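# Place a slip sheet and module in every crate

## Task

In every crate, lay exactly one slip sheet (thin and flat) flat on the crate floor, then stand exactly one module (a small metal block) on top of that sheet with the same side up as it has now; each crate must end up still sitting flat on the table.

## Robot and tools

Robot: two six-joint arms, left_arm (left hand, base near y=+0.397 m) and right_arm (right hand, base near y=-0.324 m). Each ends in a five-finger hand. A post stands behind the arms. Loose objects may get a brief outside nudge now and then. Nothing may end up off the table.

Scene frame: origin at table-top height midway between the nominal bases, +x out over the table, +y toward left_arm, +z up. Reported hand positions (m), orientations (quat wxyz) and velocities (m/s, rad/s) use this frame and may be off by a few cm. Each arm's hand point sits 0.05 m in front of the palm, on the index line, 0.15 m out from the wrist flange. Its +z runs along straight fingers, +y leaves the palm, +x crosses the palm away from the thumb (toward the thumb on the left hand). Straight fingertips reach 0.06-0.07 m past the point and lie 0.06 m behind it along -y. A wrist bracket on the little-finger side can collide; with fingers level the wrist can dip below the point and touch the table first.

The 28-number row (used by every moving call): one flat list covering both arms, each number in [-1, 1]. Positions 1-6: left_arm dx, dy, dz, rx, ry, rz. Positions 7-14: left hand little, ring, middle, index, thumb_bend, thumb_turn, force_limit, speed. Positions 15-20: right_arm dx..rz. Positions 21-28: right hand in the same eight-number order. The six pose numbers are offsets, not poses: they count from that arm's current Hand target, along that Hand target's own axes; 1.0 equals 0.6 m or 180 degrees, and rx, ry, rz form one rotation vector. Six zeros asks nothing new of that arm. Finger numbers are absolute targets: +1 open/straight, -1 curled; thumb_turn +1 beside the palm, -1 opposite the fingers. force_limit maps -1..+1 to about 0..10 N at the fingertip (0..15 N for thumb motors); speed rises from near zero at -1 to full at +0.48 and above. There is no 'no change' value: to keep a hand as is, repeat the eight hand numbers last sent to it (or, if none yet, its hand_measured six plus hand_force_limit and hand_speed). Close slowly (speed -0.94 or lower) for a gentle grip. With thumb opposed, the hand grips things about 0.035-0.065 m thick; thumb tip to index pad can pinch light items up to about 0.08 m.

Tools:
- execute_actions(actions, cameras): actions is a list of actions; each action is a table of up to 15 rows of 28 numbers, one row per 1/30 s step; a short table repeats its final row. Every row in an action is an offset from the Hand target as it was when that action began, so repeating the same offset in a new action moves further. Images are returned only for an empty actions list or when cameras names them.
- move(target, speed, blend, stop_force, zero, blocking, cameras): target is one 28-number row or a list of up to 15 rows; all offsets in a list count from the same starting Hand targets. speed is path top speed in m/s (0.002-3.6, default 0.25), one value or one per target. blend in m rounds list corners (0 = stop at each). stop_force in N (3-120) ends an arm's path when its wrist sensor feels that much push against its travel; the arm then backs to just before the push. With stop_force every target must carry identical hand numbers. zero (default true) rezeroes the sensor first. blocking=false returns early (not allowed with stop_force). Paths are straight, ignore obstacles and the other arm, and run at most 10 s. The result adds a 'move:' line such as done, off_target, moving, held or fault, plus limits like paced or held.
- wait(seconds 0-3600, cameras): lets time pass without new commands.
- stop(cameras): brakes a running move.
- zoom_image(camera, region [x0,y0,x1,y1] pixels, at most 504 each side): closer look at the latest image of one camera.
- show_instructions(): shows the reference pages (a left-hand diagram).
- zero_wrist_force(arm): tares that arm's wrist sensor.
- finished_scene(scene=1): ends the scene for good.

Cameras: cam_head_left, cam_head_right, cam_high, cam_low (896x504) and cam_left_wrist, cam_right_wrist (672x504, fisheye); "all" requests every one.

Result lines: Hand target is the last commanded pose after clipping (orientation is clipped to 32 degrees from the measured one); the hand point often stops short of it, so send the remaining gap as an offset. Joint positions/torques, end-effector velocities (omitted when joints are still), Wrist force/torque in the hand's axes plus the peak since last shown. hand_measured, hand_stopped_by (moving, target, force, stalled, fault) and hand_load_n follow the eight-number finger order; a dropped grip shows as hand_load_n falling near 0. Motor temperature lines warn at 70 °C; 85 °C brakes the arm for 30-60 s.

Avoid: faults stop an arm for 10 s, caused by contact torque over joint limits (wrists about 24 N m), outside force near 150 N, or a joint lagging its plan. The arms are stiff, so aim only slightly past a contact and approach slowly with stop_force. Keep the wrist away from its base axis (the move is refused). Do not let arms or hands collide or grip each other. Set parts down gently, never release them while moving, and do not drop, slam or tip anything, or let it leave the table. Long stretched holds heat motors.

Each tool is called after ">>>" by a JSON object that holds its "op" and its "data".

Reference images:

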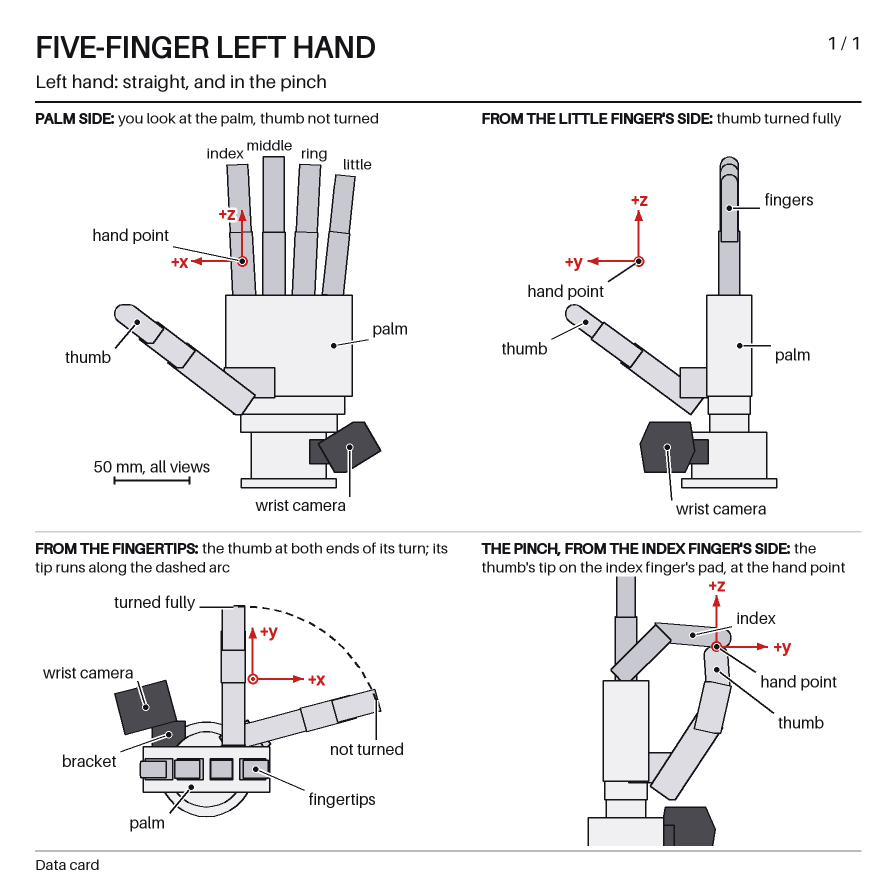

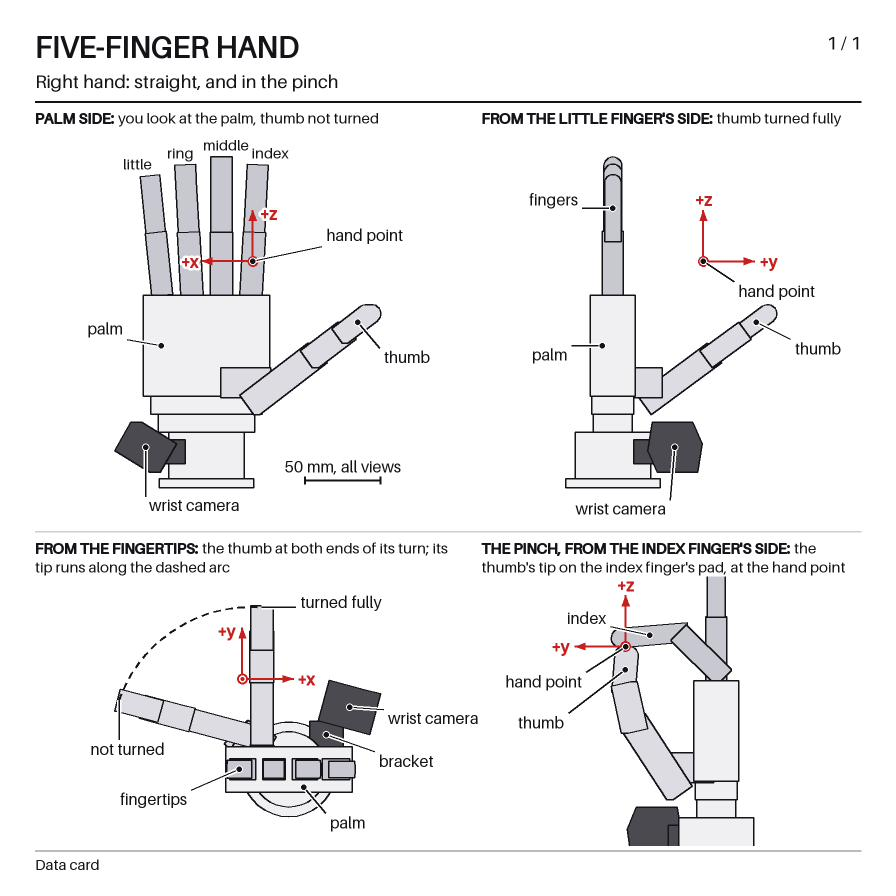

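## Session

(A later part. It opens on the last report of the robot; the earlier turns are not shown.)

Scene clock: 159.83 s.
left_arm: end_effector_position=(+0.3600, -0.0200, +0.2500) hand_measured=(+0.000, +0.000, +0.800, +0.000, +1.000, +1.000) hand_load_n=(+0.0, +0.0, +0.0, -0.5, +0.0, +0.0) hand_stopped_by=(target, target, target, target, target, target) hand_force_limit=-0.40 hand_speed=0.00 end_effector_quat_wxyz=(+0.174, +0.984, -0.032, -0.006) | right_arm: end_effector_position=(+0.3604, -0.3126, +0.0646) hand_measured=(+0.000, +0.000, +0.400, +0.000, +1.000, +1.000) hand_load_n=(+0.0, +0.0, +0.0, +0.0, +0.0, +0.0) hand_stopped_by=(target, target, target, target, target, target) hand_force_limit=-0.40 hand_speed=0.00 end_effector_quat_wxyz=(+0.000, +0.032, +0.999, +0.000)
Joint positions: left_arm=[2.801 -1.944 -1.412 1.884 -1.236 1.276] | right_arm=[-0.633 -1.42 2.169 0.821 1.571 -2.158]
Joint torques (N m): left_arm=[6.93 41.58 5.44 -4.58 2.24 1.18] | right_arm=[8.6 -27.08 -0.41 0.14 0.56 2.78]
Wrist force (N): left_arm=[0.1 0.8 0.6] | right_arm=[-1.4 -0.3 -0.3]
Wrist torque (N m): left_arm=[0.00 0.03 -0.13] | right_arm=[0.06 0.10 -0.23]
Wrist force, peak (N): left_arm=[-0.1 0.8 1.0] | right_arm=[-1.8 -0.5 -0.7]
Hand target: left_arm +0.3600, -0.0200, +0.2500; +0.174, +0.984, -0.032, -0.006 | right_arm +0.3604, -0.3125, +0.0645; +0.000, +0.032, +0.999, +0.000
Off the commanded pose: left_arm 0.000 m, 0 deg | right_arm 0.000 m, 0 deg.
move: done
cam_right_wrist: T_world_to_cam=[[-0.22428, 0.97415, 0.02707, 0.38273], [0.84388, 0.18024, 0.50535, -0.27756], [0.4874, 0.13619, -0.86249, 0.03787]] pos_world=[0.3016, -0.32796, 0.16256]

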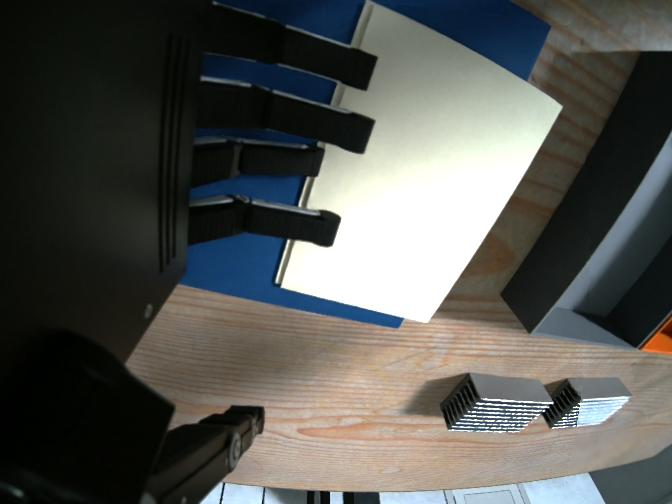

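>>> {"op": "move", "data": {"target": [[0,0,0,0,0,0,0,0,0.8,0,1,1,-0.4,0,0,-0.01,-0.034,0,0,0,0,0,0.4,0,1,1,-0.4,0],[0,0,0,0,0,0,0,0,0.8,0,1,1,-0.4,0,0,0.2238,-0.034,0,0,0,0,0,0.4,0,1,1,-0.4,0],[0,0,0,0,0,0,0,0,0.8,0,1,1,-0.4,0,0,0.2238,0.0063,0,0,0,0,0,0.4,0,1,1,-0.4,0],[0,0,0,0,0,0,0,0,0.8,0,1,1,-0.4,0,0,0.152,0.0063,0,0,0,0,0,0.4,0,1,1,-0.4,0]], "speed": [0.06,0.12,0.05,0.03], "cameras": ["cam_right_wrist","cam_left_wrist"]}}

>>> {"op": "zoom_image", "data": {"camera": "cam_right_wrist", "region": [200, 0, 540, 340]}}

>>> {"op": "zoom_image", "data": {"camera": "cam_left_wrist", "region": [100, 50, 340, 260]}}

Scene clock: 166.80 s.
left_arm: end_effector_position=(+0.3600, -0.0200, +0.2500) hand_measured=(+0.000, +0.000, +0.800, +0.000, +1.000, +1.000) hand_load_n=(+0.0, +0.0, +0.0, +0.0, +0.0, +0.0) hand_stopped_by=(target, target, target, target, target, target) hand_force_limit=-0.40 hand_speed=0.00 end_effector_quat_wxyz=(+0.174, +0.984, -0.032, -0.006) | right_arm: end_effector_position=(+0.3662, -0.2215, +0.0607) hand_measured=(+0.000, +0.000, +0.400, +0.000, +1.000, +1.000) hand_load_n=(+0.0, +0.0, -0.5, +0.0, +0.0, +0.0) hand_stopped_by=(target, target, target, target, target, target) hand_force_limit=-0.40 hand_speed=0.00 end_effector_quat_wxyz=(+0.000, +0.032, +0.999, +0.000)
Joint positions: left_arm=[2.801 -1.944 -1.412 1.884 -1.236 1.276] | right_arm=[-0.305 -1.399 2.157 0.813 1.571 -1.829]
Joint torques (N m): left_arm=[6.64 41.68 5.71 -4.53 2.38 1.2] | right_arm=[-8.77 -28.61 -0.87 0.29 -1.25 -3.02]
Wrist force (N): left_arm=[-0.2 0.6 0.7] | right_arm=[-1.4 0.1 -0.3]
Wrist torque (N m): left_arm=[-0.03 0.09 -0.15] | right_arm=[0.06 0.11 -0.10]
Wrist force, peak (N): left_arm=[-0.3 0.7 0.9] | right_arm=[-2.0 -0.4 -0.3]
Hand target: left_arm +0.3600, -0.0200, +0.2500; +0.174, +0.984, -0.032, -0.006 | right_arm +0.3662, -0.2215, +0.0607; +0.000, +0.032, +0.999, +0.000
Off the commanded pose: left_arm 0.000 m, 0 deg | right_arm 0.000 m, 0 deg.
move: done
cam_left_wrist: T_world_to_cam=[[0.28313, 0.90145, -0.32744, 0.00155], [0.84295, -0.07105, 0.53328, -0.44133], [0.45746, -0.42701, -0.78, 0.13178]] pos_world=[0.3113, 0.02352, 0.33864]
cam_right_wrist: T_world_to_cam=[[-0.22437, 0.97413, 0.02704, 0.29544], [0.8439, 0.18034, 0.50528, -0.29701], [0.48733, 0.13619, -0.86253, 0.01934]] pos_world=[0.3075, -0.23686, 0.15876]
Images, in order (width x height): cam_left_wrist 672x504, cam_right_wrist 672x504.

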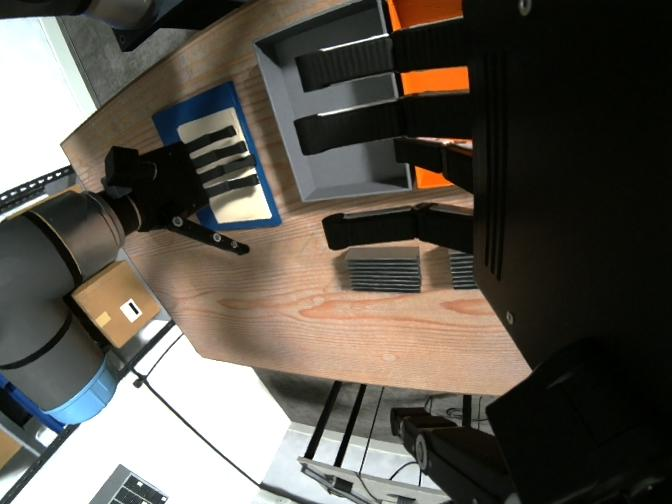

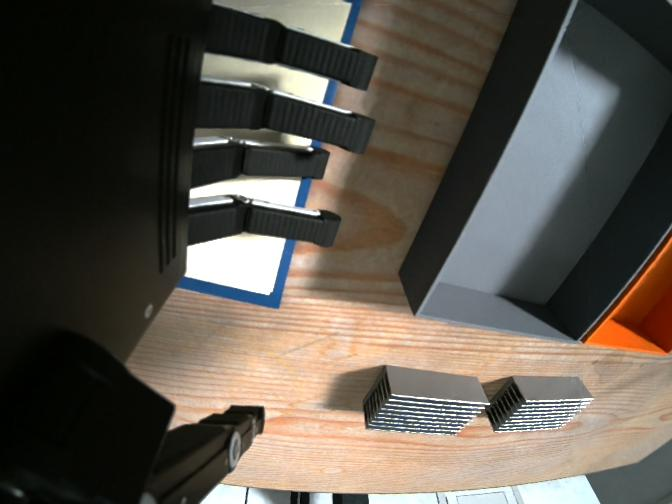

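Scaled by 1.482 from the camera's image (finer frame: 960x720).

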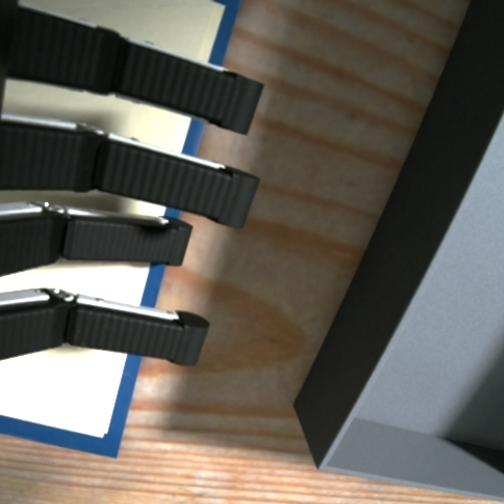

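Scaled by 2.100 from the camera's image (finer frame: 960x720).

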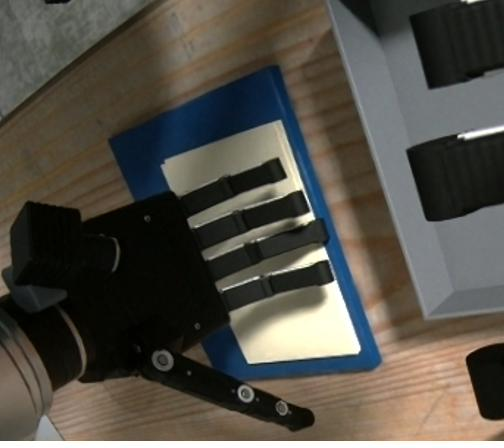

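>>> {"op": "move", "data": {"target": [[0,0,0,0,0,0,0,0,0.8,0,1,1,-0.4,0,0,0.005,-0.1155,0,0,0,0,0,0.4,0,1,1,-0.4,0],[0,0,0,0,0,0,0,0,0.8,0,1,1,-0.4,0,0.0352,-0.1333,-0.1322,0,0,0.5,0,0,0.4,0,1,1,-0.4,0],[0,0,0,0,0,0,0,0,0.8,0,1,1,-0.4,0,0.0803,-0.2742,-0.1155,0,0,1.0,0,0,0.4,0,0.75,-1,-0.4,0]], "speed": [0.1,0.4,0.4], "cameras": ["cam_right_wrist","cam_high","cam_low"]}}

Scene clock: 174.70 s.
left_arm: end_effector_position=(+0.3600, -0.0200, +0.2500) hand_measured=(+0.000, +0.000, +0.800, +0.000, +1.000, +1.000) hand_load_n=(+0.0, +0.0, +0.0, +0.0, +0.0, +0.0) hand_stopped_by=(target, target, target, target, target, target) hand_force_limit=-0.40 hand_speed=0.00 end_effector_quat_wxyz=(+0.174, +0.984, -0.032, -0.006) | right_arm: end_effector_position=(+0.3076, -0.3826, +0.1301) hand_measured=(+0.000, +0.000, +0.400, +0.000, +0.750, -1.000) hand_load_n=(+0.0, +0.0, +0.0, +0.0, +0.0, +0.0) hand_stopped_by=(target, target, target, target, target, target) hand_force_limit=-0.40 hand_speed=0.00 end_effector_quat_wxyz=(+0.000, +0.999, -0.032, +0.000)
Joint positions: left_arm=[2.801 -1.944 -1.412 1.884 -1.236 1.276] | right_arm=[-0.448 -1.497 2.048 1.02 1.571 1.169]
Joint torques (N m): left_arm=[6 41.89 6.73 -4.4 2.32 0.95] | right_arm=[-8.07 -11.25 -30.76 0.72 1.09 2.83]
Wrist force (N): left_arm=[0.1 0.5 0.8] | right_arm=[-1.7 -0.1 0.4]
Wrist torque (N m): left_arm=[-0.05 0.03 -0.12] | right_arm=[0.04 0.12 -0.24]
Wrist force, peak (N): left_arm=[0.0 0.8 0.9] | right_arm=[-2.0 0.4 0.2]
Hand target: left_arm +0.3600, -0.0200, +0.2500; +0.174, +0.984, -0.032, -0.006 | right_arm +0.3076, -0.3826, +0.1301; +0.000, +0.999, -0.032, +0.000
Off the commanded pose: left_arm 0.000 m, 0 deg | right_arm 0.000 m, 0 deg.
move: done
cam_right_wrist: T_world_to_cam=[[0.22427, -0.97414, 0.0274, -0.44606], [-0.84383, -0.18005, 0.50551, 0.12779], [-0.4875, -0.13649, -0.86239, 0.32519]] pos_world=[0.3664, -0.36714, 0.22806]
Images, in order (width x height): cam_high 896x504, cam_low 896x504, cam_right_wrist 672x504.

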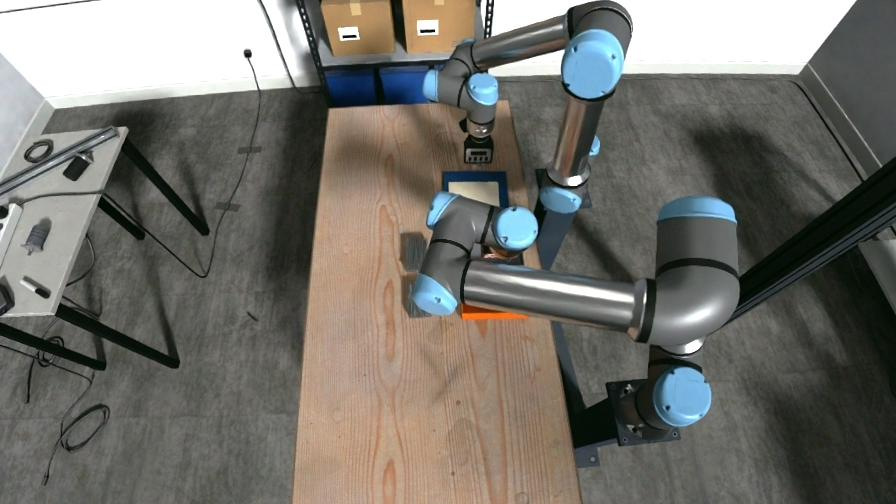

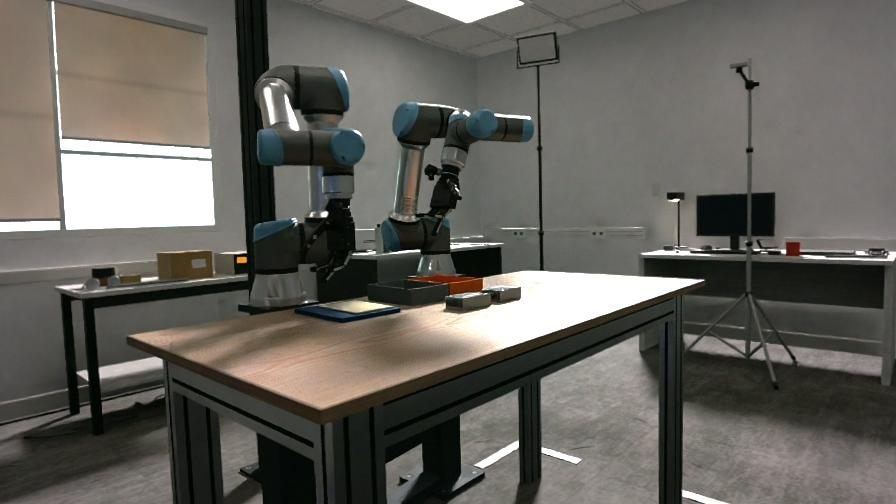

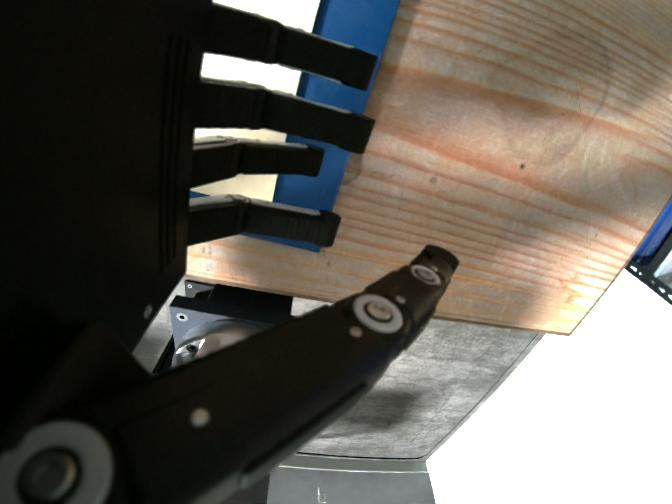

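>>> {"op": "move", "data": {"target": [0,0,0,0,0,0,0,0,0.8,0,1,1,-0.4,0,0,0,0.095,0,0,0,0,0,0.4,0,0.75,-1,-0.4,0], "speed": 0.08, "cameras": []}}

>>> {"op": "move", "data": {"target": [0,0,0,0,0,0,0,0,0.8,0,1,1,-0.4,0,0,0,0.03,0,0,0,0,0,0.4,0,0.75,-1,-0.4,0], "speed": 0.005, "stop_force": 3, "cameras": ["cam_right_wrist"]}}

>>> {"op": "zoom_image", "data": {"camera": "cam_right_wrist", "region": [200, 0, 540, 340]}}

Scene clock: 176.13 s.
left_arm: end_effector_position=(+0.3600, -0.0200, +0.2500) hand_measured=(+0.000, +0.000, +0.800, +0.000, +1.000, +1.000) hand_load_n=(+0.0, +0.0, +0.0, +0.0, +0.0, +0.0) hand_stopped_by=(target, target, target, target, target, target) hand_force_limit=-0.40 hand_speed=0.00 end_effector_quat_wxyz=(+0.174, +0.984, -0.032, -0.006) | right_arm: end_effector_position=(+0.3076, -0.3826, +0.0732) hand_measured=(+0.000, +0.000, +0.400, +0.000, +0.750, -1.000) hand_load_n=(+0.0, +0.5, +0.0, +0.0, +0.0, +0.0) hand_stopped_by=(target, target, target, target, target, target) hand_force_limit=-0.40 hand_speed=0.00 end_effector_quat_wxyz=(+0.000, +0.999, -0.032, +0.000)
Joint positions: left_arm=[2.801 -1.944 -1.412 1.884 -1.236 1.276] | right_arm=[-0.448 -1.406 2.123 0.854 1.571 1.169]
Joint torques (N m): left_arm=[6.73 40.63 5.47 -4.54 2.26 1.08] | right_arm=[-6.64 -12.91 -0.87 -0.03 0.98 -0.16]
Wrist force (N): left_arm=[0.0 0.5 0.6] | right_arm=[-1.7 0.3 -0.1]
Wrist torque (N m): left_arm=[-0.05 0.06 -0.13] | right_arm=[0.12 0.13 -0.23]
Wrist force, peak (N): left_arm=[-0.1 0.7 1.0] | right_arm=[-2.1 0.0 0.2]
Hand target: left_arm +0.3600, -0.0200, +0.2500; +0.174, +0.984, -0.032, -0.006 | right_arm +0.3076, -0.3826, +0.0731; +0.000, +0.999, -0.032, +0.000
Off the commanded pose: left_arm 0.000 m, 0 deg | right_arm 0.000 m, 0 deg.
move: done

Scene clock: 179.93 s.
left_arm: end_effector_position=(+0.3600, -0.0200, +0.2500) hand_measured=(+0.000, +0.000, +0.800, +0.000, +1.000, +1.000) hand_load_n=(+0.0, +0.0, +0.0, +0.0, +0.0, +0.0) hand_stopped_by=(target, target, target, target, target, target) hand_force_limit=-0.40 hand_speed=0.00 end_effector_quat_wxyz=(+0.174, +0.984, -0.032, -0.006) | right_arm: end_effector_position=(+0.3076, -0.3826, +0.0607) hand_measured=(+0.000, +0.000, +0.400, +0.000, +0.750, -1.000) hand_load_n=(+0.0, +0.0, -1.0, +0.0, +0.0, -0.5) hand_stopped_by=(target, target, target, target, target, target) hand_force_limit=-0.40 hand_speed=0.00 end_effector_quat_wxyz=(+0.000, +0.999, -0.032, +0.000)
Joint positions: left_arm=[2.801 -1.944 -1.412 1.884 -1.236 1.276] | right_arm=[-0.448 -1.383 2.137 0.817 1.571 1.169]
Joint torques (N m): left_arm=[6.47 41.57 5.95 -4.45 2.31 0.82] | right_arm=[-8.64 -29.56 -28.06 4 1.14 -2.39]
Wrist force (N): left_arm=[0.0 0.6 0.8] | right_arm=[-1.6 -0.2 -2.2]
Wrist torque (N m): left_arm=[-0.05 0.05 -0.13] | right_arm=[0.13 0.18 -0.23]
Wrist force, peak (N): left_arm=[0.1 0.9 0.8] | right_arm=[-1.4 -2.8 -5.9]
Hand target: left_arm +0.3600, -0.0200, +0.2500; +0.174, +0.984, -0.032, -0.006 | right_arm +0.3076, -0.3826, +0.0607; +0.000, +0.999, -0.032, +0.000 (not the last commanded pose)
Off the commanded pose: left_arm 0.000 m, 0 deg | right_arm 0.006 m, 0 deg.
move: contact (right_arm)
cam_right_wrist: T_world_to_cam=[[0.22427, -0.97414, 0.0274, -0.44416], [-0.84383, -0.18005, 0.50551, 0.16282], [-0.4875, -0.13649, -0.86239, 0.26542]] pos_world=[0.3664, -0.36714, 0.15876]

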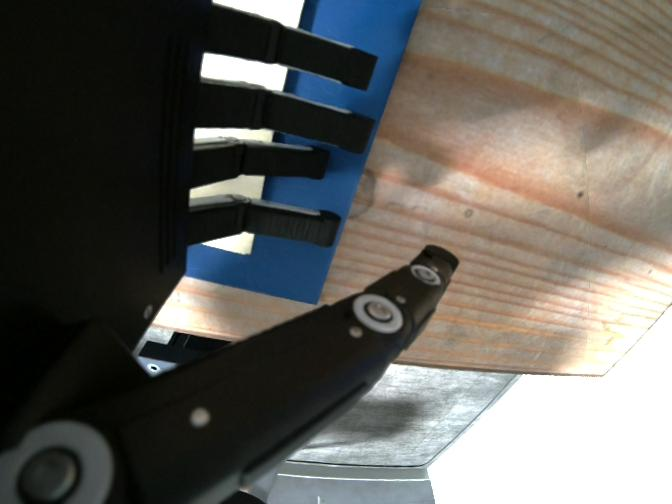

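Scaled by 1.482 from the camera's image (finer frame: 960x720).

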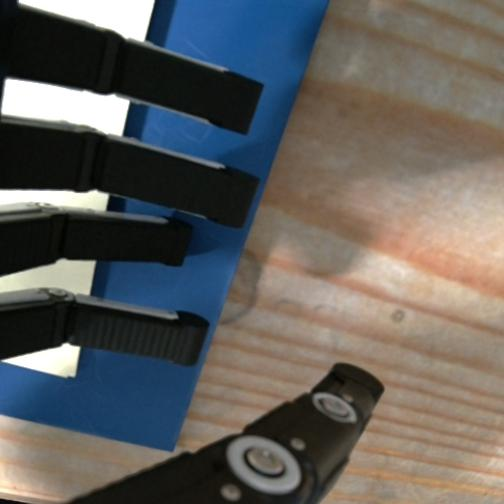

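>>> {"op": "move", "data": {"target": [[0,0,0,0,0,0,0,0,0.8,0,1,1,-0.4,0,0,0,-0.0045,0,0,0,0,0,0.4,0,0.75,-1,-0.4,0],[0,0,0,0,0,0,0,0,0.8,0,1,1,-0.4,0,0,-0.0827,-0.0045,0,0,0,0,0,0.4,0,0.75,-1,-0.4,0]], "speed": [0.03,0.02], "cameras": ["cam_right_wrist","cam_left_wrist"]}}

>>> {"op": "zoom_image", "data": {"camera": "cam_right_wrist", "region": [200, 0, 540, 340]}}

>>> {"op": "zoom_image", "data": {"camera": "cam_left_wrist", "region": [100, 50, 340, 260]}}

Scene clock: 183.33 s.
left_arm: end_effector_position=(+0.3600, -0.0200, +0.2500) hand_measured=(+0.000, +0.000, +0.800, +0.000, +1.000, +1.000) hand_load_n=(+0.0, +0.5, +0.0, +0.0, +0.0, +0.0) hand_stopped_by=(target, target, target, target, target, target) hand_force_limit=-0.40 hand_speed=0.00 end_effector_quat_wxyz=(+0.174, +0.984, -0.032, -0.006) | right_arm: end_effector_position=(+0.3107, -0.3331, +0.0634) hand_measured=(+0.000, +0.000, +0.400, +0.000, +0.750, -1.000) hand_load_n=(+0.0, +0.0, +0.0, +0.0, +0.0, +0.0) hand_stopped_by=(target, target, target, target, target, target) hand_force_limit=-0.40 hand_speed=0.00 end_effector_quat_wxyz=(+0.000, +0.999, -0.032, +0.000)
Joint positions: left_arm=[2.801 -1.944 -1.412 1.884 -1.236 1.276] | right_arm=[-0.273 -1.372 2.113 0.83 1.571 1.344]
Joint torques (N m): left_arm=[6.35 40.78 5.95 -4.5 2.28 0.87] | right_arm=[7.59 -15.87 -29.2 4.34 0.73 3.04]
Wrist force (N): left_arm=[0.0 0.6 0.8] | right_arm=[-1.8 0.2 -0.2]
Wrist torque (N m): left_arm=[-0.05 0.06 -0.14] | right_arm=[0.09 0.15 -0.23]
Wrist force, peak (N): left_arm=[-0.3 0.7 0.9] | right_arm=[-1.8 -0.1 -2.7]
Hand target: left_arm +0.3600, -0.0200, +0.2500; +0.174, +0.984, -0.032, -0.006 | right_arm +0.3108, -0.3331, +0.0634; +0.000, +0.999, -0.032, +0.000
Off the commanded pose: left_arm 0.000 m, 0 deg | right_arm 0.000 m, 0 deg.
move: done
cam_left_wrist: T_world_to_cam=[[0.28313, 0.90145, -0.32744, 0.00155], [0.84295, -0.07105, 0.53328, -0.44133], [0.45746, -0.42701, -0.78, 0.13178]] pos_world=[0.3113, 0.02352, 0.33864]
cam_right_wrist: T_world_to_cam=[[0.22435, -0.97412, 0.02734, -0.39683], [-0.84381, -0.18015, 0.50551, 0.17292], [-0.4875, -0.13649, -0.86239, 0.27601]] pos_world=[0.3695, -0.31774, 0.16146]
Images, in order (width x height): cam_left_wrist 672x504, cam_right_wrist 672x504.

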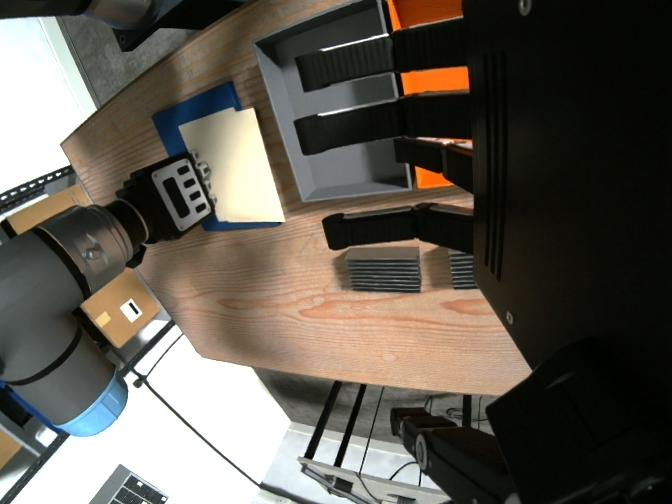

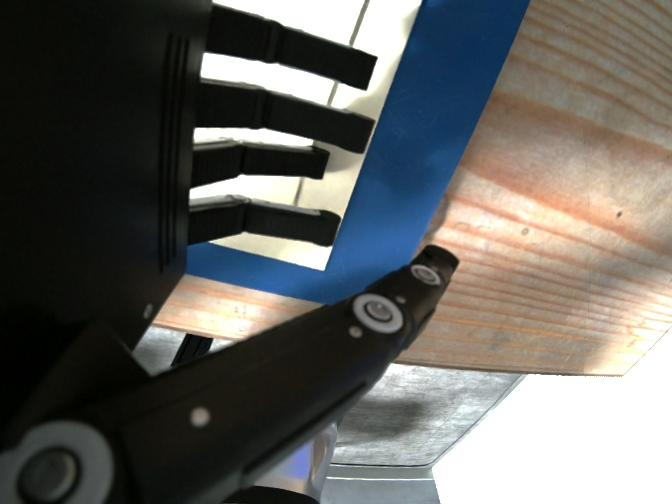

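Scaled by 1.482 from the camera's image (finer frame: 960x720).

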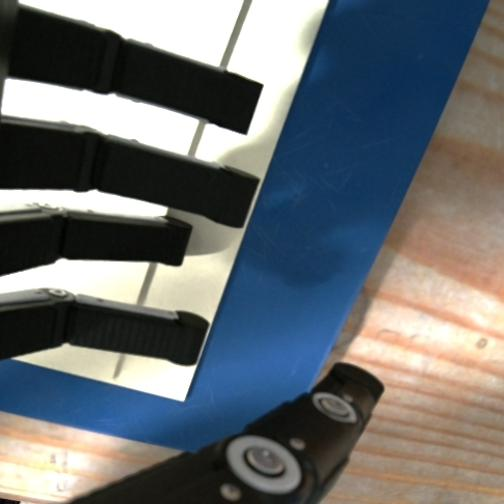

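Scaled by 2.100 from the camera's image (finer frame: 960x720).

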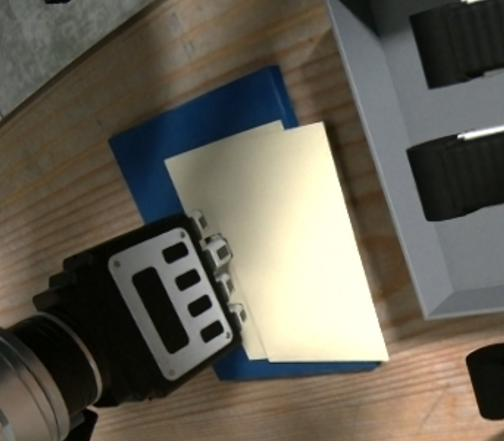

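>>> {"op": "move", "data": {"target": [[0,0,0,0,0,0,0,0,0.8,0,1,1,-0.4,0,0,0.0167,-0.111,0,0,0,0,0,0.4,0,0.75,-1,-0.4,0],[0,0,0,0,0,0,0,0,0.8,0,1,1,-0.4,0,0.0482,-0.0083,-0.1443,0,0,-0.5,0,0,0.4,0,0.75,-1,-0.4,0],[0,0,0,0,0,0,0,0,0.8,0,1,1,-0.4,0,0.0772,-0.077,-0.161,0,0,-1.0,-0.21,-0.19,-0.25,-0.17,1,-1,-0.4,0]], "speed": [0.1,0.4,0.4], "cameras": ["cam_right_wrist","cam_high"]}}

>>> {"op": "zoom_image", "data": {"camera": "cam_right_wrist", "region": [200, 0, 600, 400]}}

Scene clock: 190.50 s.
left_arm: end_effector_position=(+0.3600, -0.0200, +0.2500) hand_measured=(+0.000, +0.000, +0.800, +0.000, +1.000, +1.000) hand_load_n=(+0.0, +0.0, +0.0, +0.0, +0.0, +0.0) hand_stopped_by=(target, target, target, target, target, target) hand_force_limit=-0.40 hand_speed=0.00 end_effector_quat_wxyz=(+0.174, +0.984, -0.032, -0.006) | right_arm: end_effector_position=(+0.3600, -0.2899, +0.1600) hand_measured=(-0.210, -0.190, -0.250, -0.170, +1.000, -1.000) hand_load_n=(+0.0, +0.0, +0.0, +0.0, +0.0, +0.0) hand_stopped_by=(target, target, target, target, target, target) hand_force_limit=-0.40 hand_speed=0.00 end_effector_quat_wxyz=(+0.000, +0.032, +0.999, +0.000)
Joint positions: left_arm=[2.801 -1.944 -1.412 1.884 -1.236 1.276] | right_arm=[-0.56 -1.577 2.044 1.104 1.571 -2.085]
Joint torques (N m): left_arm=[5.88 39.64 5.97 -4.58 2.18 0.8] | right_arm=[5.81 -8.16 -31.18 3.94 -0.89 -2.96]
Wrist force (N): left_arm=[0.2 0.5 0.8] | right_arm=[-1.8 -0.1 -0.1]
Wrist torque (N m): left_arm=[-0.05 0.03 -0.12] | right_arm=[0.08 0.15 -0.12]
Wrist force, peak (N): left_arm=[0.0 0.8 0.9] | right_arm=[-2.2 -0.2 0.0]
Hand target: left_arm +0.3600, -0.0200, +0.2500; +0.174, +0.984, -0.032, -0.006 | right_arm +0.3600, -0.2899, +0.1600; +0.000, +0.032, +0.999, +0.000
Off the commanded pose: left_arm 0.000 m, 0 deg | right_arm 0.000 m, 0 deg.
move: done
cam_right_wrist: T_world_to_cam=[[-0.22429, 0.97415, 0.0271, 0.35803], [0.84392, 0.18025, 0.50528, -0.32954], [0.48733, 0.13619, -0.86253, 0.11739]] pos_world=[0.3012, -0.30536, 0.25806]
Images, in order (width x height): cam_high 896x504, cam_right_wrist 672x504.

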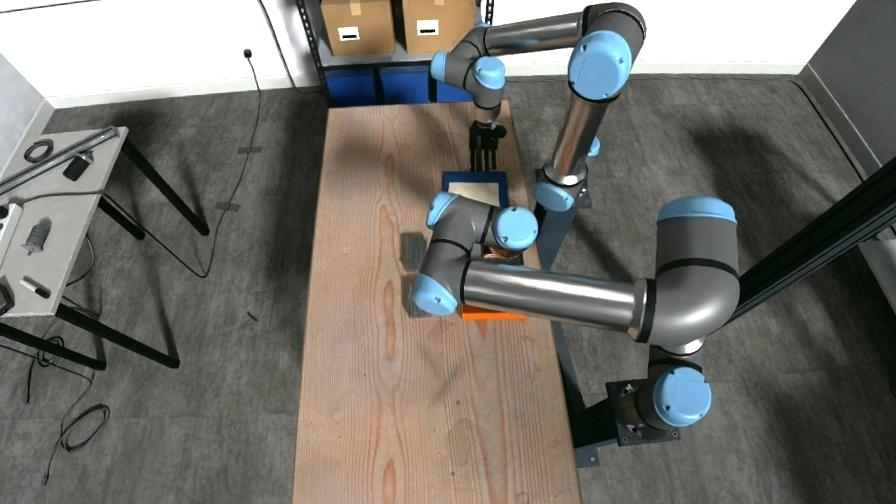

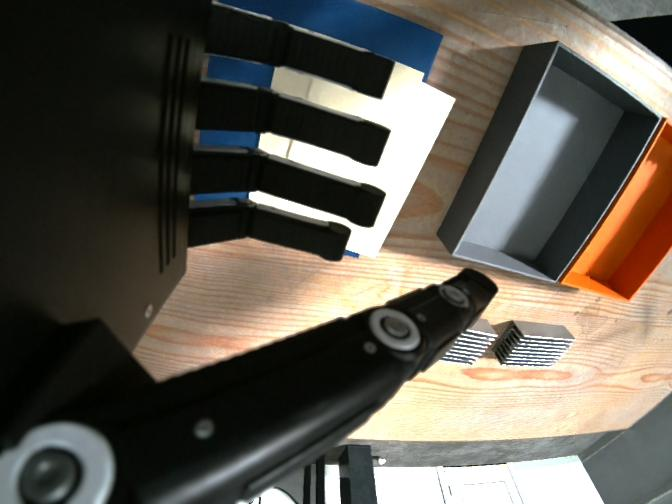

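Scaled by 1.260 from the camera's image (finer frame: 960x720).

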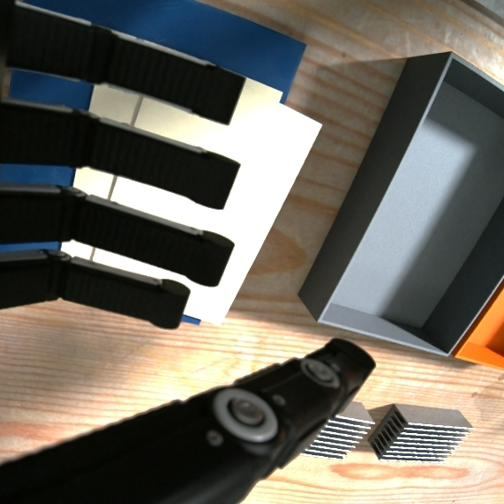

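>>> {"op": "move", "data": {"target": [0,0,0,0,0,0,-1,-1,0.8,-1,1,1,-0.4,0,0.0053,-0.1418,0.1917,0.0889,0.0043,0.0311,-0.21,-0.19,-0.25,-0.17,1,-1,-0.4,0], "speed": 0.12, "cameras": ["cam_right_wrist"]}}

>>> {"op": "zoom_image", "data": {"camera": "cam_right_wrist", "region": [200, 0, 600, 400]}}

Scene clock: 194.27 s.
left_arm: end_effector_position=(+0.3600, -0.0200, +0.2500) hand_measured=(-1.000, -1.000, +0.800, -1.000, +1.000, +1.000) hand_load_n=(+0.0, +0.0, +0.0, +0.0, +0.0, +0.0) hand_stopped_by=(target, target, target, target, target, target) hand_force_limit=-0.40 hand_speed=0.00 end_effector_quat_wxyz=(+0.174, +0.984, -0.032, -0.006) | right_arm: end_effector_position=(+0.3513, -0.3746, +0.0451) hand_measured=(-0.210, -0.190, -0.250, -0.170, +1.000, -1.000) hand_load_n=(+0.0, +0.5, +0.0, +0.0, +0.0, +0.0) hand_stopped_by=(target, target, target, target, target, target) hand_force_limit=-0.40 hand_speed=0.00 end_effector_quat_wxyz=(-0.011, +0.080, +0.987, -0.139)
Joint positions: left_arm=[2.801 -1.944 -1.412 1.884 -1.236 1.276] | right_arm=[-0.602 -1.432 2.185 0.692 1.821 -2.044]
Joint torques (N m): left_arm=[6.53 39.82 6.45 -2.77 1.23 0.72] | right_arm=[-8.58 -12.94 -0.4 -0.3 1.36 2.92]
Wrist force (N): left_arm=[0.0 0.7 0.8] | right_arm=[-1.9 -0.2 0.1]
Wrist torque (N m): left_arm=[-0.02 0.06 -0.14] | right_arm=[0.12 0.15 -0.29]
Wrist force, peak (N): left_arm=[-0.2 0.8 0.9] | right_arm=[-2.0 -0.2 0.4]
Hand target: left_arm +0.3600, -0.0200, +0.2500; +0.174, +0.984, -0.032, -0.006 | right_arm +0.3513, -0.3747, +0.0450; -0.011, +0.080, +0.987, -0.139
Off the commanded pose: left_arm 0.000 m, 0 deg | right_arm 0.000 m, 0 deg.
move: done
cam_right_wrist: T_world_to_cam=[[-0.13242, 0.96214, -0.23821, 0.41683], [0.8785, 0.22522, 0.42132, -0.24038], [0.45902, -0.15348, -0.87507, -0.06406]] pos_world=[0.29578, -0.35674, 0.14452]

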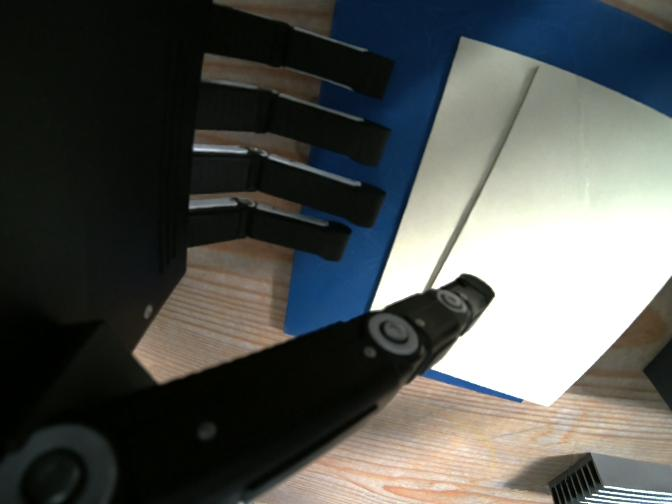

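Scaled by 1.260 from the camera's image (finer frame: 960x720).

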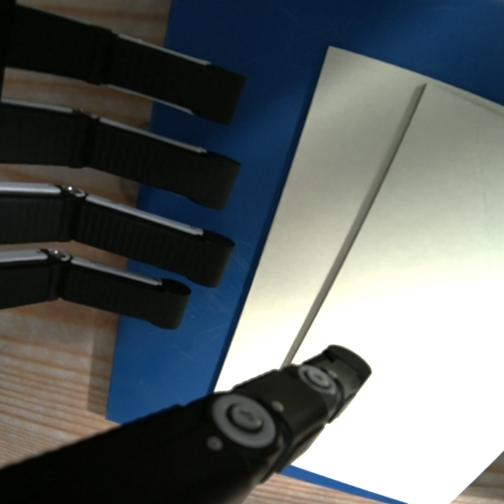

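>>> {"op": "move", "data": {"target": [0,0,0,0,0,0,-1,-1,0.8,-1,1,1,-0.4,0,0,0.0138,0.0481,0,0,0,-0.21,-0.19,-0.25,-0.17,1,-1,-0.4,0], "speed": 0.006, "stop_force": 3, "cameras": ["cam_low"]}}

>>> {"op": "zoom_image", "data": {"camera": "cam_low", "region": [260, 270, 420, 335]}}

Scene clock: 199.60 s.
left_arm: end_effector_position=(+0.3600, -0.0200, +0.2500) hand_measured=(-1.000, -1.000, +0.800, -1.000, +1.000, +1.000) hand_load_n=(+0.0, +0.5, +0.0, +0.0, +0.0, +0.0) hand_stopped_by=(target, target, target, target, target, target) hand_force_limit=-0.40 hand_speed=0.00 end_effector_quat_wxyz=(+0.174, +0.984, -0.032, -0.006) | right_arm: end_effector_position=(+0.3513, -0.3747, +0.0230) hand_measured=(-0.210, -0.190, -0.250, -0.170, +1.000, -1.000) hand_load_n=(+0.0, -0.5, +0.0, -2.0, +0.0, +0.0) hand_stopped_by=(target, target, target, target, target, target) hand_force_limit=-0.40 hand_speed=0.00 end_effector_quat_wxyz=(-0.011, +0.081, +0.987, -0.139)
Joint positions: left_arm=[2.801 -1.944 -1.412 1.884 -1.236 1.276] | right_arm=[-0.602 -1.387 2.208 0.623 1.821 -2.044]
Joint torques (N m): left_arm=[6.79 40.02 9.28 0.12 -0.5 0.69] | right_arm=[-4.43 -27.82 -26.35 3.78 -0.83 0.12]
Wrist force (N): left_arm=[-0.1 0.4 0.7] | right_arm=[-1.6 -0.8 -2.7]
Wrist torque (N m): left_arm=[-0.07 0.07 -0.13] | right_arm=[0.11 0.12 -0.26]
Wrist force, peak (N): left_arm=[0.3 0.9 0.9] | right_arm=[-1.6 -4.5 -4.4]
Hand target: left_arm +0.3600, -0.0200, +0.2500; +0.174, +0.984, -0.032, -0.006 | right_arm +0.3513, -0.3747, +0.0230; -0.011, +0.080, +0.987, -0.139 (not the last commanded pose)
Off the commanded pose: left_arm 0.000 m, 0 deg | right_arm 0.008 m, 0 deg.
move: contact (right_arm)

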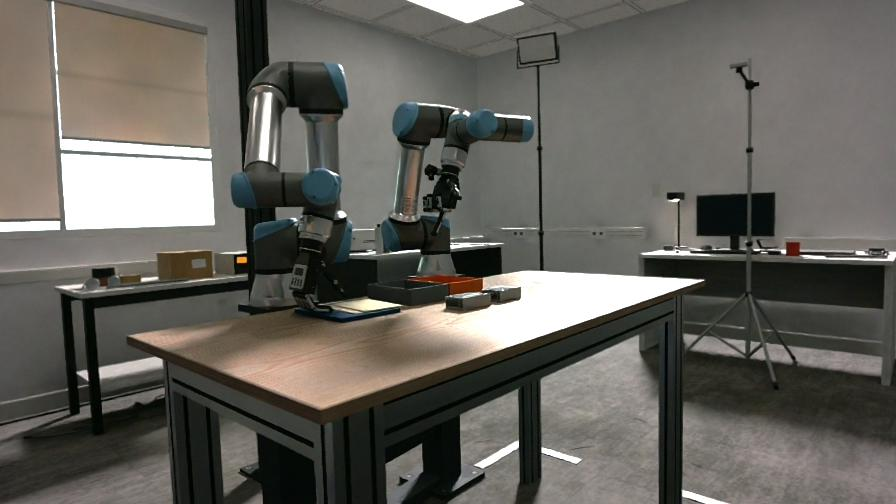

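Scaled by 3.150 from the camera's image (finer frame: 1280x720).

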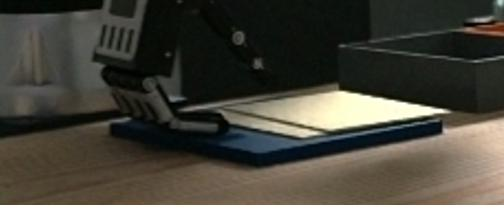

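>>> {"op": "move", "data": {"target": [0,0,0,0,0,0,-1,-1,0.8,-1,1,1,-0.4,0,0,-0.0024,-0.0085,0,0,0,-0.21,-0.19,-0.25,-0.17,1,-1,-0.4,0], "speed": 0.03, "cameras": []}}

>>> {"op": "move", "data": {"target": [0.0577,0.2593,0.3338,0,0,0,-1,-1,0.8,-1,1,1,-0.4,0,0,0,0,0,0,0,-0.21,-0.19,-0.25,-0.17,1,-1,-0.4,0], "speed": 0.12, "cameras": ["all"]}}

>>> {"op": "zoom_image", "data": {"camera": "cam_left_wrist", "region": [50, 0, 450, 400]}}

>>> {"op": "zoom_image", "data": {"camera": "cam_low", "region": [260, 220, 420, 335]}}

Scene clock: 200.67 s.
left_arm: end_effector_position=(+0.3600, -0.0200, +0.2500) hand_measured=(-1.000, -1.000, +0.800, -1.000, +1.000, +1.000) hand_load_n=(+0.0, +0.0, +0.0, +0.0, +0.0, +0.0) hand_stopped_by=(target, target, target, target, target, target) hand_force_limit=-0.40 hand_speed=0.00 end_effector_quat_wxyz=(+0.174, +0.984, -0.032, -0.006) | right_arm: end_effector_position=(+0.3513, -0.3747, +0.0282) hand_measured=(-0.210, -0.190, -0.250, -0.170, +1.000, -1.000) hand_load_n=(+0.5, +0.0, +0.0, +0.0, +0.0, +0.0) hand_stopped_by=(target, target, target, target, target, target) hand_force_limit=-0.40 hand_speed=0.00 end_effector_quat_wxyz=(-0.011, +0.080, +0.987, -0.139)
Joint positions: left_arm=[2.801 -1.944 -1.412 1.884 -1.236 1.276] | right_arm=[-0.602 -1.398 2.203 0.64 1.821 -2.044]
Joint torques (N m): left_arm=[6.82 40.22 9.21 0.09 -0.39 0.67] | right_arm=[8.78 -27.73 -26.71 3.9 -0.61 2.81]
Wrist force (N): left_arm=[0.0 0.7 0.8] | right_arm=[-1.2 -0.7 0.1]
Wrist torque (N m): left_arm=[-0.03 0.06 -0.13] | right_arm=[0.04 0.05 -0.25]
Wrist force, peak (N): left_arm=[0.0 0.8 0.9] | right_arm=[-1.5 -0.7 -2.7]
Hand target: left_arm +0.3600, -0.0200, +0.2500; +0.174, +0.984, -0.032, -0.006 | right_arm +0.3513, -0.3747, +0.0283; -0.011, +0.080, +0.987, -0.139
Off the commanded pose: left_arm 0.000 m, 0 deg | right_arm 0.000 m, 0 deg.
move: done

Scene clock: 203.40 s.
left_arm: end_effector_position=(+0.3807, -0.2364, +0.1151) hand_measured=(-1.000, -1.000, +0.800, -1.000, +1.000, +1.000) hand_load_n=(+0.0, +0.0, +0.0, +0.0, +0.5, +0.0) hand_stopped_by=(target, target, target, target, target, target) hand_force_limit=-0.40 hand_speed=0.00 end_effector_quat_wxyz=(+0.174, +0.984, -0.032, -0.006) | right_arm: end_effector_position=(+0.3513, -0.3747, +0.0283) hand_measured=(-0.210, -0.190, -0.250, -0.170, +1.000, -1.000) hand_load_n=(+0.5, +0.0, +0.0, +0.0, +0.0, +0.0) hand_stopped_by=(target, target, target, target, target, target) hand_force_limit=-0.40 hand_speed=0.00 end_effector_quat_wxyz=(-0.011, +0.080, +0.987, -0.139)
Joint positions: left_arm=[2.459 -2.444 -0.916 1.997 -1.288 0.922] | right_arm=[-0.602 -1.398 2.203 0.64 1.821 -2.044]
Joint torques (N m): left_arm=[-5.91 42.94 33.62 -4.17 -1.01 -1.04] | right_arm=[8.58 -28.52 -28.2 4.29 1.09 2.95]
Wrist force (N): left_arm=[0.0 0.7 0.7] | right_arm=[-1.2 -0.1 0.4]
Wrist torque (N m): left_arm=[-0.01 0.06 -0.03] | right_arm=[0.10 0.03 -0.24]
Wrist force, peak (N): left_arm=[0.0 1.0 1.4] | right_arm=[-1.5 -0.7 0.4]
Hand target: left_arm +0.3807, -0.2365, +0.1150; +0.174, +0.984, -0.032, -0.006 | right_arm +0.3513, -0.3747, +0.0283; -0.011, +0.080, +0.987, -0.139
Off the commanded pose: left_arm 0.000 m, 0 deg | right_arm 0.000 m, 0 deg.
move: done
cam_left_wrist: T_world_to_cam=[[0.28312, 0.90141, -0.32759, 0.14661], [0.84295, -0.07095, 0.5333, -0.40206], [0.45748, -0.42712, -0.77992, -0.07539]] pos_world=[0.3319, -0.19288, 0.20364]
cam_right_wrist: T_world_to_cam=[[-0.13237, 0.96213, -0.2383, 0.41284], [0.87851, 0.22521, 0.4213, -0.23335], [0.45901, -0.15358, -0.87505, -0.07871]] pos_world=[0.29577, -0.35674, 0.12782]

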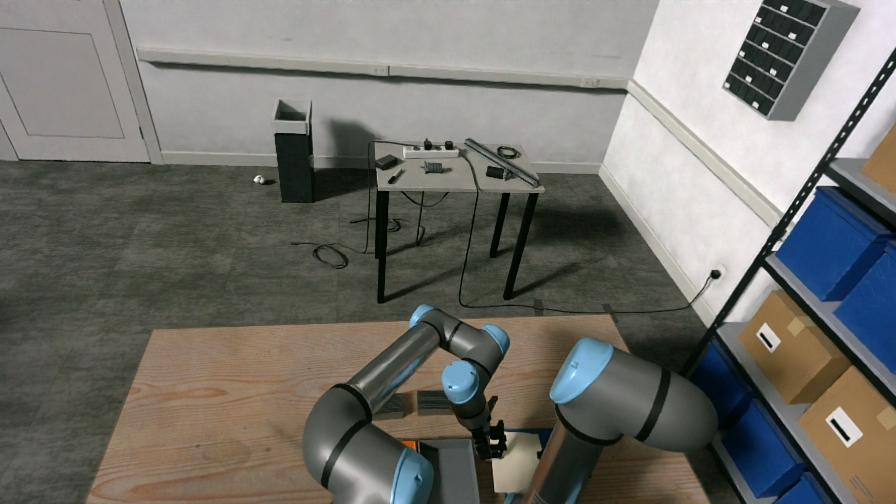

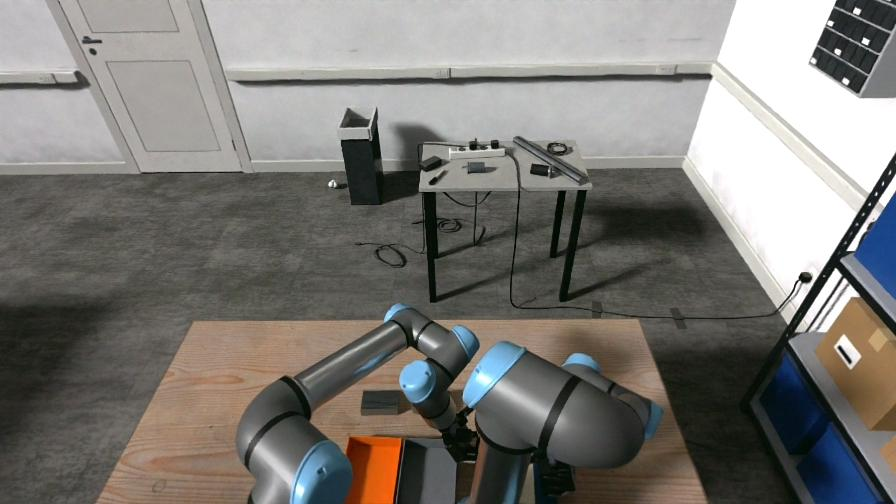

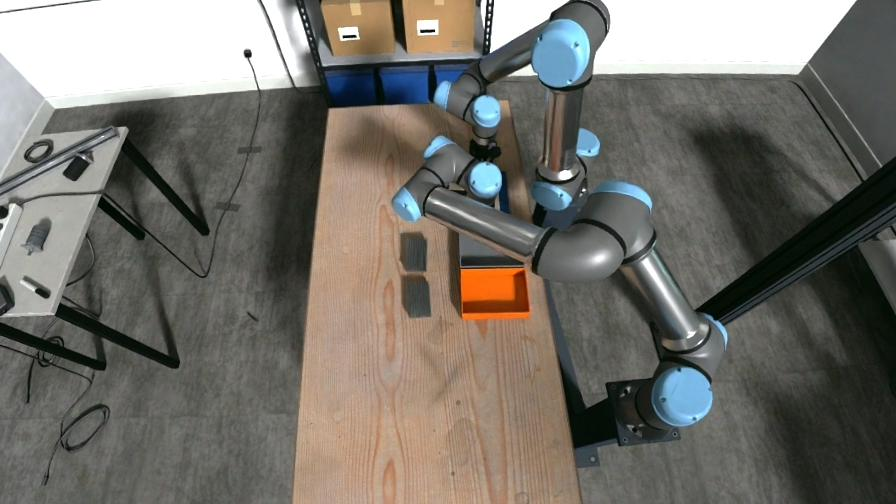

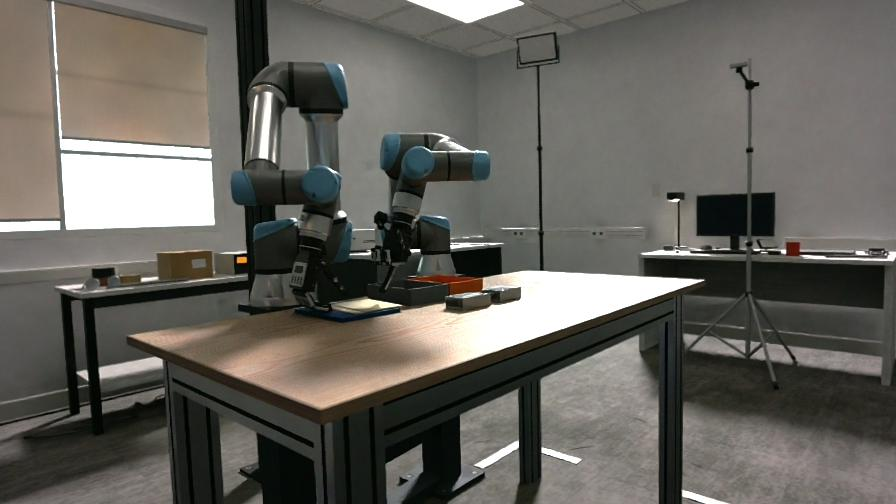

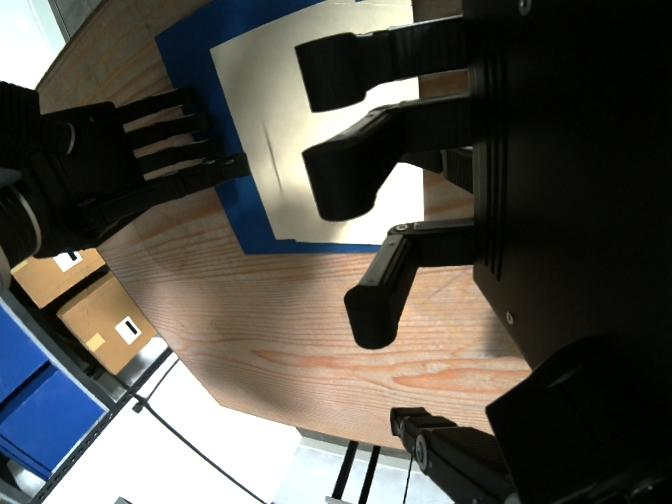

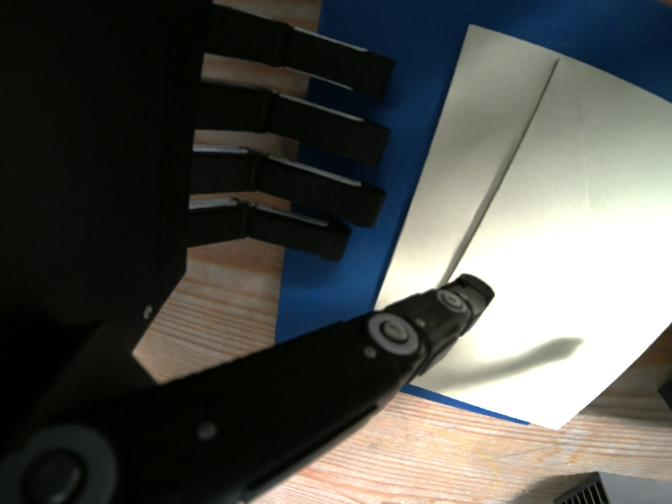

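Scaled by 1.260 from the camera's image (finer frame: 960x720).

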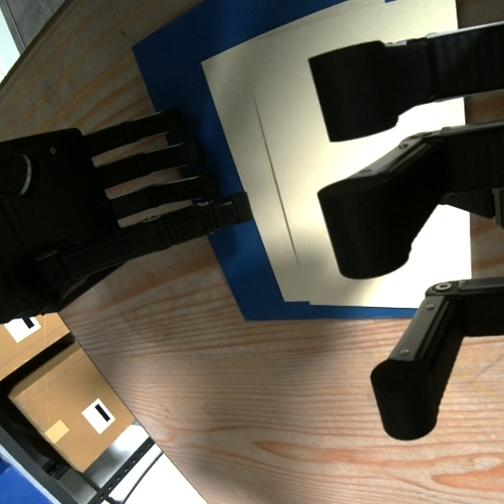

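Scaled by 3.150 from the camera's image (finer frame: 1280x720).

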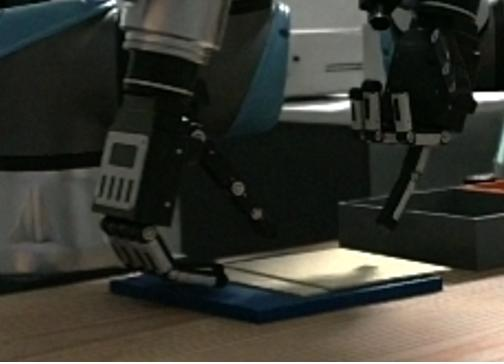

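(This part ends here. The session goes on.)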